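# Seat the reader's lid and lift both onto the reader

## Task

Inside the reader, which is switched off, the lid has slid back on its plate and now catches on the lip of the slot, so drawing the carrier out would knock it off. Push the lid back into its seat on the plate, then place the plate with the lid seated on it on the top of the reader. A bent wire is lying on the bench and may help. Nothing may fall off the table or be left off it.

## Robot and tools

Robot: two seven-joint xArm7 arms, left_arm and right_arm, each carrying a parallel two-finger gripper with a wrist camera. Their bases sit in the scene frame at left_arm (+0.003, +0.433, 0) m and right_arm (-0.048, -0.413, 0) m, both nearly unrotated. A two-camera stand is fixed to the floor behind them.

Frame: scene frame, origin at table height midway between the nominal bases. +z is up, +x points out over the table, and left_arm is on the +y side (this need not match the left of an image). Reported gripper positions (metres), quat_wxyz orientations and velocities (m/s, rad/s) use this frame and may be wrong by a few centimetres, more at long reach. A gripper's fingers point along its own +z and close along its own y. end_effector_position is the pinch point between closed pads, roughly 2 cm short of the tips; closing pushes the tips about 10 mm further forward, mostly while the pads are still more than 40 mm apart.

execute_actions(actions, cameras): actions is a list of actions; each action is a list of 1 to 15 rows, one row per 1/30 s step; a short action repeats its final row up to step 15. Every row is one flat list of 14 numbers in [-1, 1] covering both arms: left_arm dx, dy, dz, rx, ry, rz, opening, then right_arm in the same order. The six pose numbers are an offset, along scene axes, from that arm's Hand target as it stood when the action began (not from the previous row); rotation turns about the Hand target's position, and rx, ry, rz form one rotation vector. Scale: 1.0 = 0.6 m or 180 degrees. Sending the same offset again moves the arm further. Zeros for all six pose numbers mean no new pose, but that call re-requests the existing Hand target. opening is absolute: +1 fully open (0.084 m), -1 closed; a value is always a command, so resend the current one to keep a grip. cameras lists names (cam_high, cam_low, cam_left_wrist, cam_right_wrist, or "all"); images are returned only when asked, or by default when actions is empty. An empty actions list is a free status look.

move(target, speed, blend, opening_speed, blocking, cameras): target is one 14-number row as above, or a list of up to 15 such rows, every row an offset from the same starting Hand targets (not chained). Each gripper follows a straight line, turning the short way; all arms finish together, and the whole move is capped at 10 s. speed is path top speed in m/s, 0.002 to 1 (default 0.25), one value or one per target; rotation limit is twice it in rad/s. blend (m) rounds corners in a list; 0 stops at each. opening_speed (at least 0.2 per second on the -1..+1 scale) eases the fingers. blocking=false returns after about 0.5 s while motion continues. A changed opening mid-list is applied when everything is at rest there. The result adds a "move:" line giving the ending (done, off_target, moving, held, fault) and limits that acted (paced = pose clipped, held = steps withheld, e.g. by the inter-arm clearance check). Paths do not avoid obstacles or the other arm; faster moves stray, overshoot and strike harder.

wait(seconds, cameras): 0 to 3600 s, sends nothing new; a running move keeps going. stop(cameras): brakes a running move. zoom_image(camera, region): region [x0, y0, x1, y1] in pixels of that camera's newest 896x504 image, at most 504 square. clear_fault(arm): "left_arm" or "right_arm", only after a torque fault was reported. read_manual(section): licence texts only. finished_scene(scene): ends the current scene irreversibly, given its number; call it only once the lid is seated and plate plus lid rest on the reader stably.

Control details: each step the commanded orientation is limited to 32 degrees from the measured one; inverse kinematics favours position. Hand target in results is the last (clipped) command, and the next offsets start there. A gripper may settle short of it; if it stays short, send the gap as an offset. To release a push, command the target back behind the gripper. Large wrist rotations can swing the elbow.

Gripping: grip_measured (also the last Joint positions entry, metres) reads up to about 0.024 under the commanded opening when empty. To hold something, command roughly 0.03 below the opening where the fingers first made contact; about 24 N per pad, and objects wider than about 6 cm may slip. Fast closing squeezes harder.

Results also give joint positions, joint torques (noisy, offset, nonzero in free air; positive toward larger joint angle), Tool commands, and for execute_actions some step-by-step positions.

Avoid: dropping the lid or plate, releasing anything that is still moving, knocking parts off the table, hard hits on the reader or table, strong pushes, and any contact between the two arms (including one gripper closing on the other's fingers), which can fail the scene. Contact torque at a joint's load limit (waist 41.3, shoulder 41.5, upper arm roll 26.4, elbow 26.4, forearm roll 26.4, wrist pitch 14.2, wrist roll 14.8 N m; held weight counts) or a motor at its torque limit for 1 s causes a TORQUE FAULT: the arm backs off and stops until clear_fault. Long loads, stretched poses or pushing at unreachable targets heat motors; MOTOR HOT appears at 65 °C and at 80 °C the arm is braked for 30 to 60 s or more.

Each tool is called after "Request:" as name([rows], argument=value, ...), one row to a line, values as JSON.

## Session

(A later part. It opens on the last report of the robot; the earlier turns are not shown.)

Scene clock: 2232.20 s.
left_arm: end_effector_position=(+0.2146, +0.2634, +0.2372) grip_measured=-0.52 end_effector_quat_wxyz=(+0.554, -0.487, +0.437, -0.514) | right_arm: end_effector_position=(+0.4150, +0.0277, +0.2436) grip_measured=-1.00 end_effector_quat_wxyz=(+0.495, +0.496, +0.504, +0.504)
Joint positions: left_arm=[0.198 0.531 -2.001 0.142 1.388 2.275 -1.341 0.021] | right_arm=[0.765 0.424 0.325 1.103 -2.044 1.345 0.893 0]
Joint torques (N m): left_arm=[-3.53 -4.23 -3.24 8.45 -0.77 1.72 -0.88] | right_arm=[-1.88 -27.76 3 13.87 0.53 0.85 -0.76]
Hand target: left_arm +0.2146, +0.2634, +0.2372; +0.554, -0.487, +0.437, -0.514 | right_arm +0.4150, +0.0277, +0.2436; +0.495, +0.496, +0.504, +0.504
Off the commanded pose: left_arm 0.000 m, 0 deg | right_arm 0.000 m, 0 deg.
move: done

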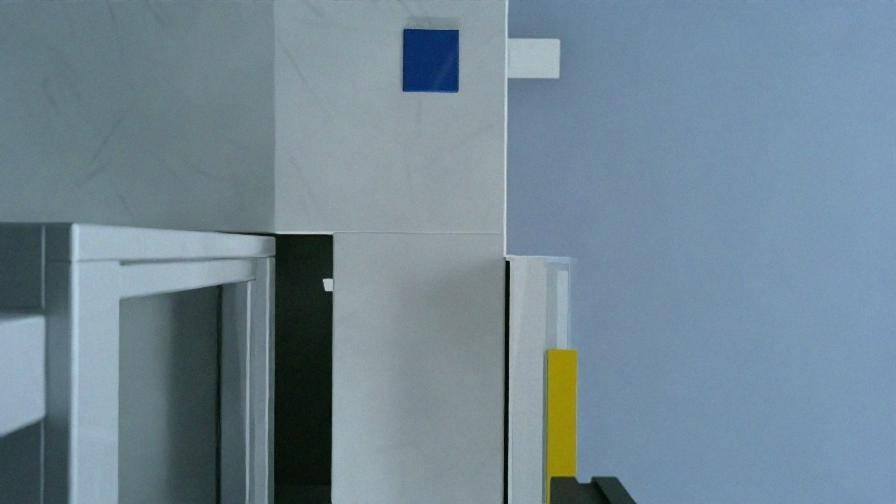

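Request:
move([
  [0,0,0,0,0,0,-0.5,0.0825,0.0013,-0.001,0,0,0,-1],
  [0,0,0,0,0,0,-0.5,0.0922,0.0014,0.0008,0,0,0,-1],
], speed=0.03, cameras=["cam_right_wrist","cam_high"])

Request:
zoom_image(camera="cam_high", region=[420, 160, 680, 400])

Scene clock: 2251.43 s.
left_arm: end_effector_position=(+0.2146, +0.2634, +0.2372) grip_measured=-0.52 end_effector_quat_wxyz=(+0.554, -0.487, +0.437, -0.514) | right_arm: end_effector_position=(+0.4698, +0.0290, +0.2439) grip_measured=-1.00 end_effector_quat_wxyz=(+0.495, +0.496, +0.504, +0.504)
Joint positions: left_arm=[0.198 0.531 -2.001 0.142 1.388 2.275 -1.341 0.021] | right_arm=[0.711 0.5 0.282 1.228 -2.117 1.257 0.873 0]
Joint torques (N m): left_arm=[-3.62 -4.2 -3.35 8.39 -0.53 1.76 -1.13] | right_arm=[-22.11 -20.14 -19.98 39.04 -4.92 2.35 -0.2]
Hand target: left_arm +0.2146, +0.2634, +0.2372; +0.554, -0.487, +0.437, -0.514 | right_arm +0.4703, +0.0285, +0.2441; +0.495, +0.496, +0.504, +0.504
Off the commanded pose: left_arm 0.000 m, 0 deg | right_arm 0.001 m, 0 deg.
move: done
Images, in order (width x height): cam_high 896x504, cam_right_wrist 896x504.

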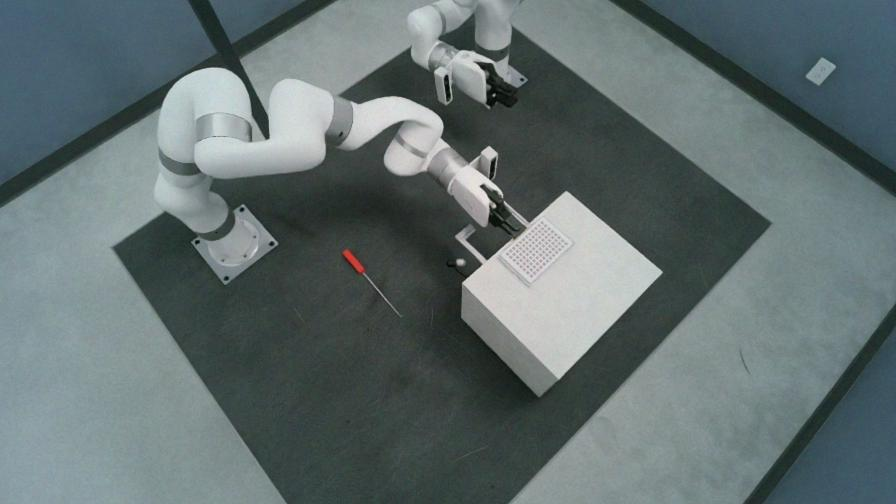

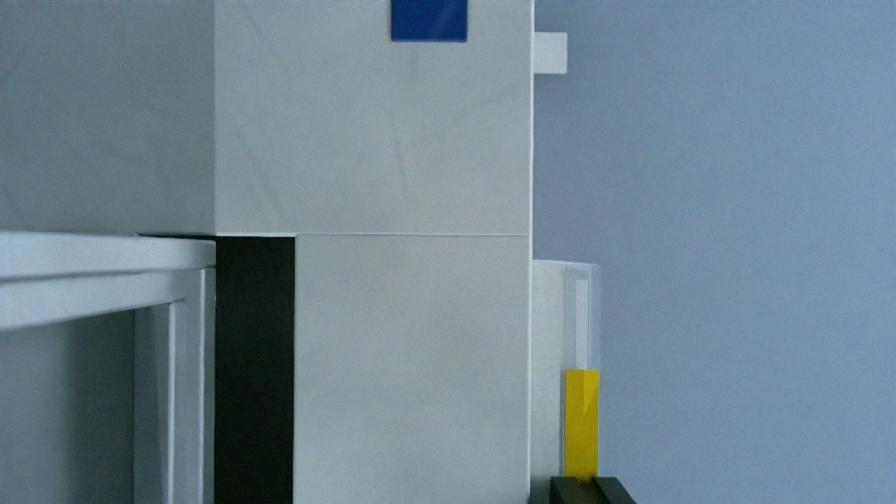

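Scaled by 1.938 from the camera's image (finer frame: 1280x720).

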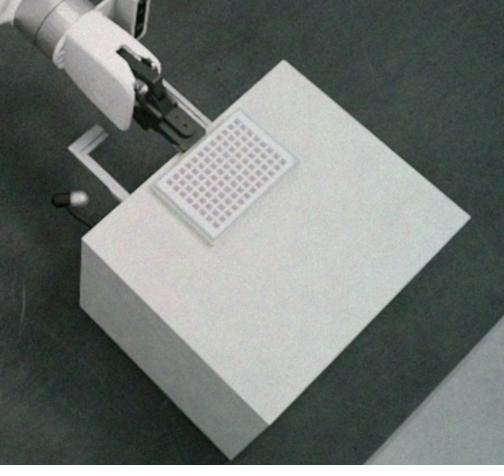

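Request:
move([
  [0,0,0,0,0,0,-0.5,-0.01,-0.0001,0,0,0,0,-1],
  [0,0,0,0,0,0,-0.5,-0.15,-0.0024,0.05,0,0,0,-1],
], speed=[0.03,0.12], blend=[0.003,0], cameras=["cam_right_wrist","cam_high","cam_low"])

Request:
zoom_image(camera="cam_high", region=[420, 160, 680, 400])

Request:
zoom_image(camera="cam_right_wrist", region=[400, 200, 704, 504])

Scene clock: 2271.03 s.
left_arm: end_effector_position=(+0.2146, +0.2634, +0.2372) grip_measured=-0.52 end_effector_quat_wxyz=(+0.554, -0.487, +0.437, -0.514) | right_arm: end_effector_position=(+0.3803, +0.0270, +0.2741) grip_measured=-1.00 end_effector_quat_wxyz=(+0.495, +0.496, +0.504, +0.504)
Joint positions: left_arm=[0.198 0.531 -2.001 0.142 1.388 2.275 -1.341 0.021] | right_arm=[0.79 0.317 0.364 1.04 -1.965 1.361 0.847 0]
Joint torques (N m): left_arm=[-3.65 -3.8 -3.46 8.63 -0.36 1.83 -1.01] | right_arm=[1.23 -25.79 2.76 14.26 0.51 3.08 -0.75]
Hand target: left_arm +0.2146, +0.2634, +0.2372; +0.554, -0.487, +0.437, -0.514 | right_arm +0.3803, +0.0271, +0.2741; +0.495, +0.496, +0.504, +0.504
Off the commanded pose: left_arm 0.000 m, 0 deg | right_arm 0.000 m, 0 deg.
MOTOR HOT: joint 4 (elbow) of the right arm reports 78 °C; the controller stops that arm at 80 °C. To cool a motor, set the load down, stop pushing, or move to a pose that needs little force. At that limit the right arm can sag while its brakes close.
move: done
Images, in order (width x height): cam_high 896x504, cam_low 896x504, cam_right_wrist 896x504.

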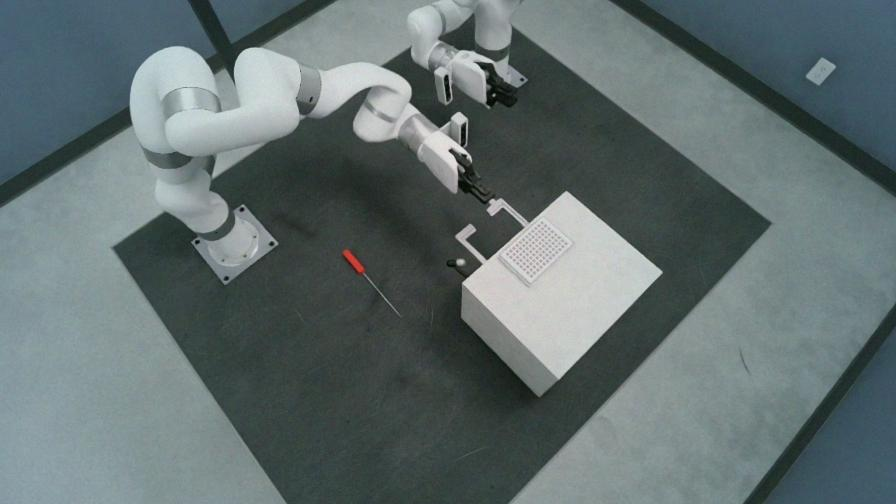

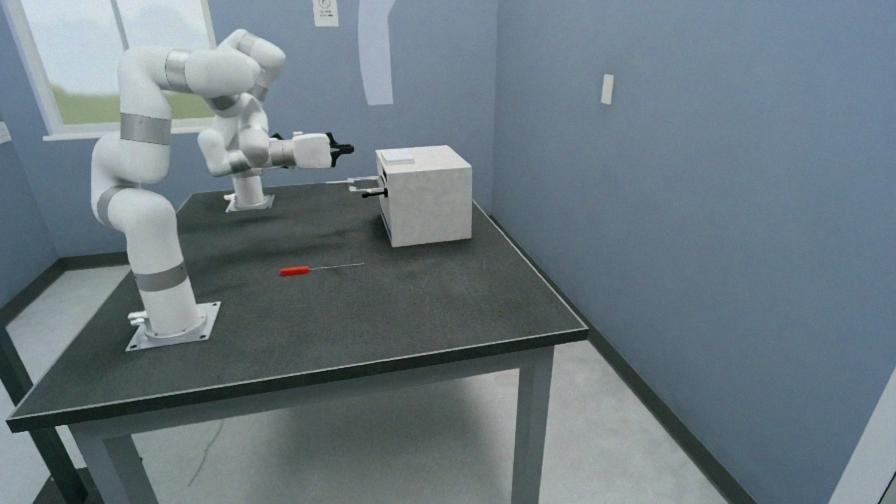

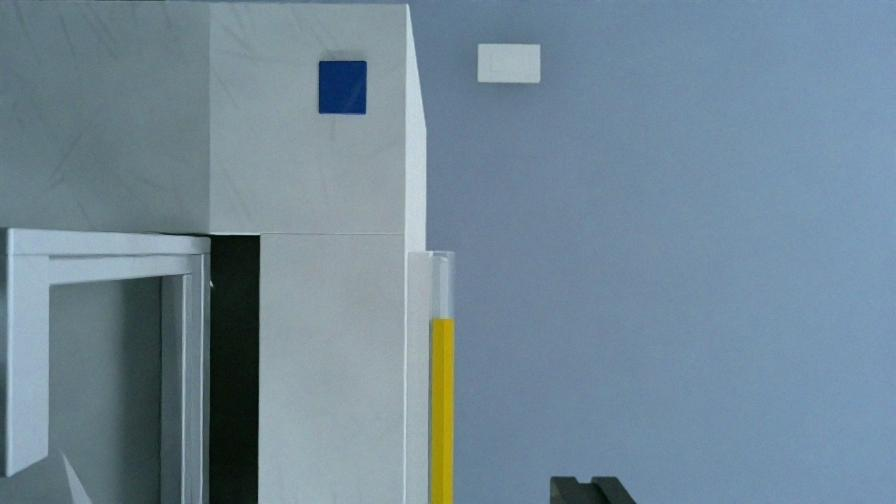

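Scaled by 1.938 from the camera's image (finer frame: 1280x720).

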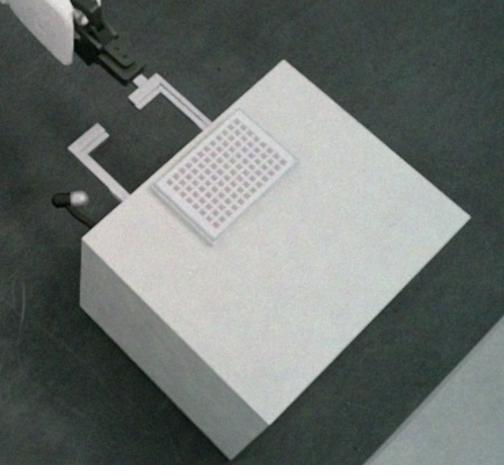

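Scaled by 1.658 from the camera's image (finer frame: 1280x720).

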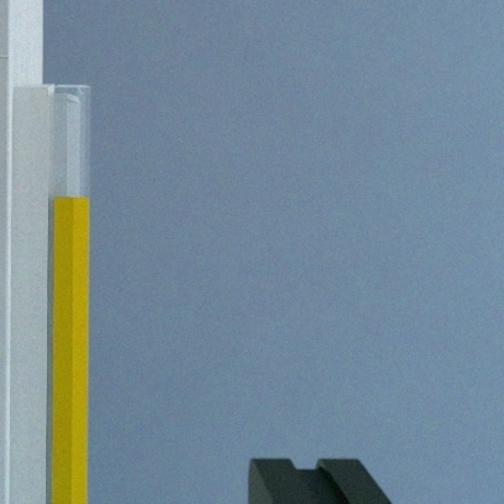

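Request:
finished_scene(scene=2)

The scene is finished: the task was done.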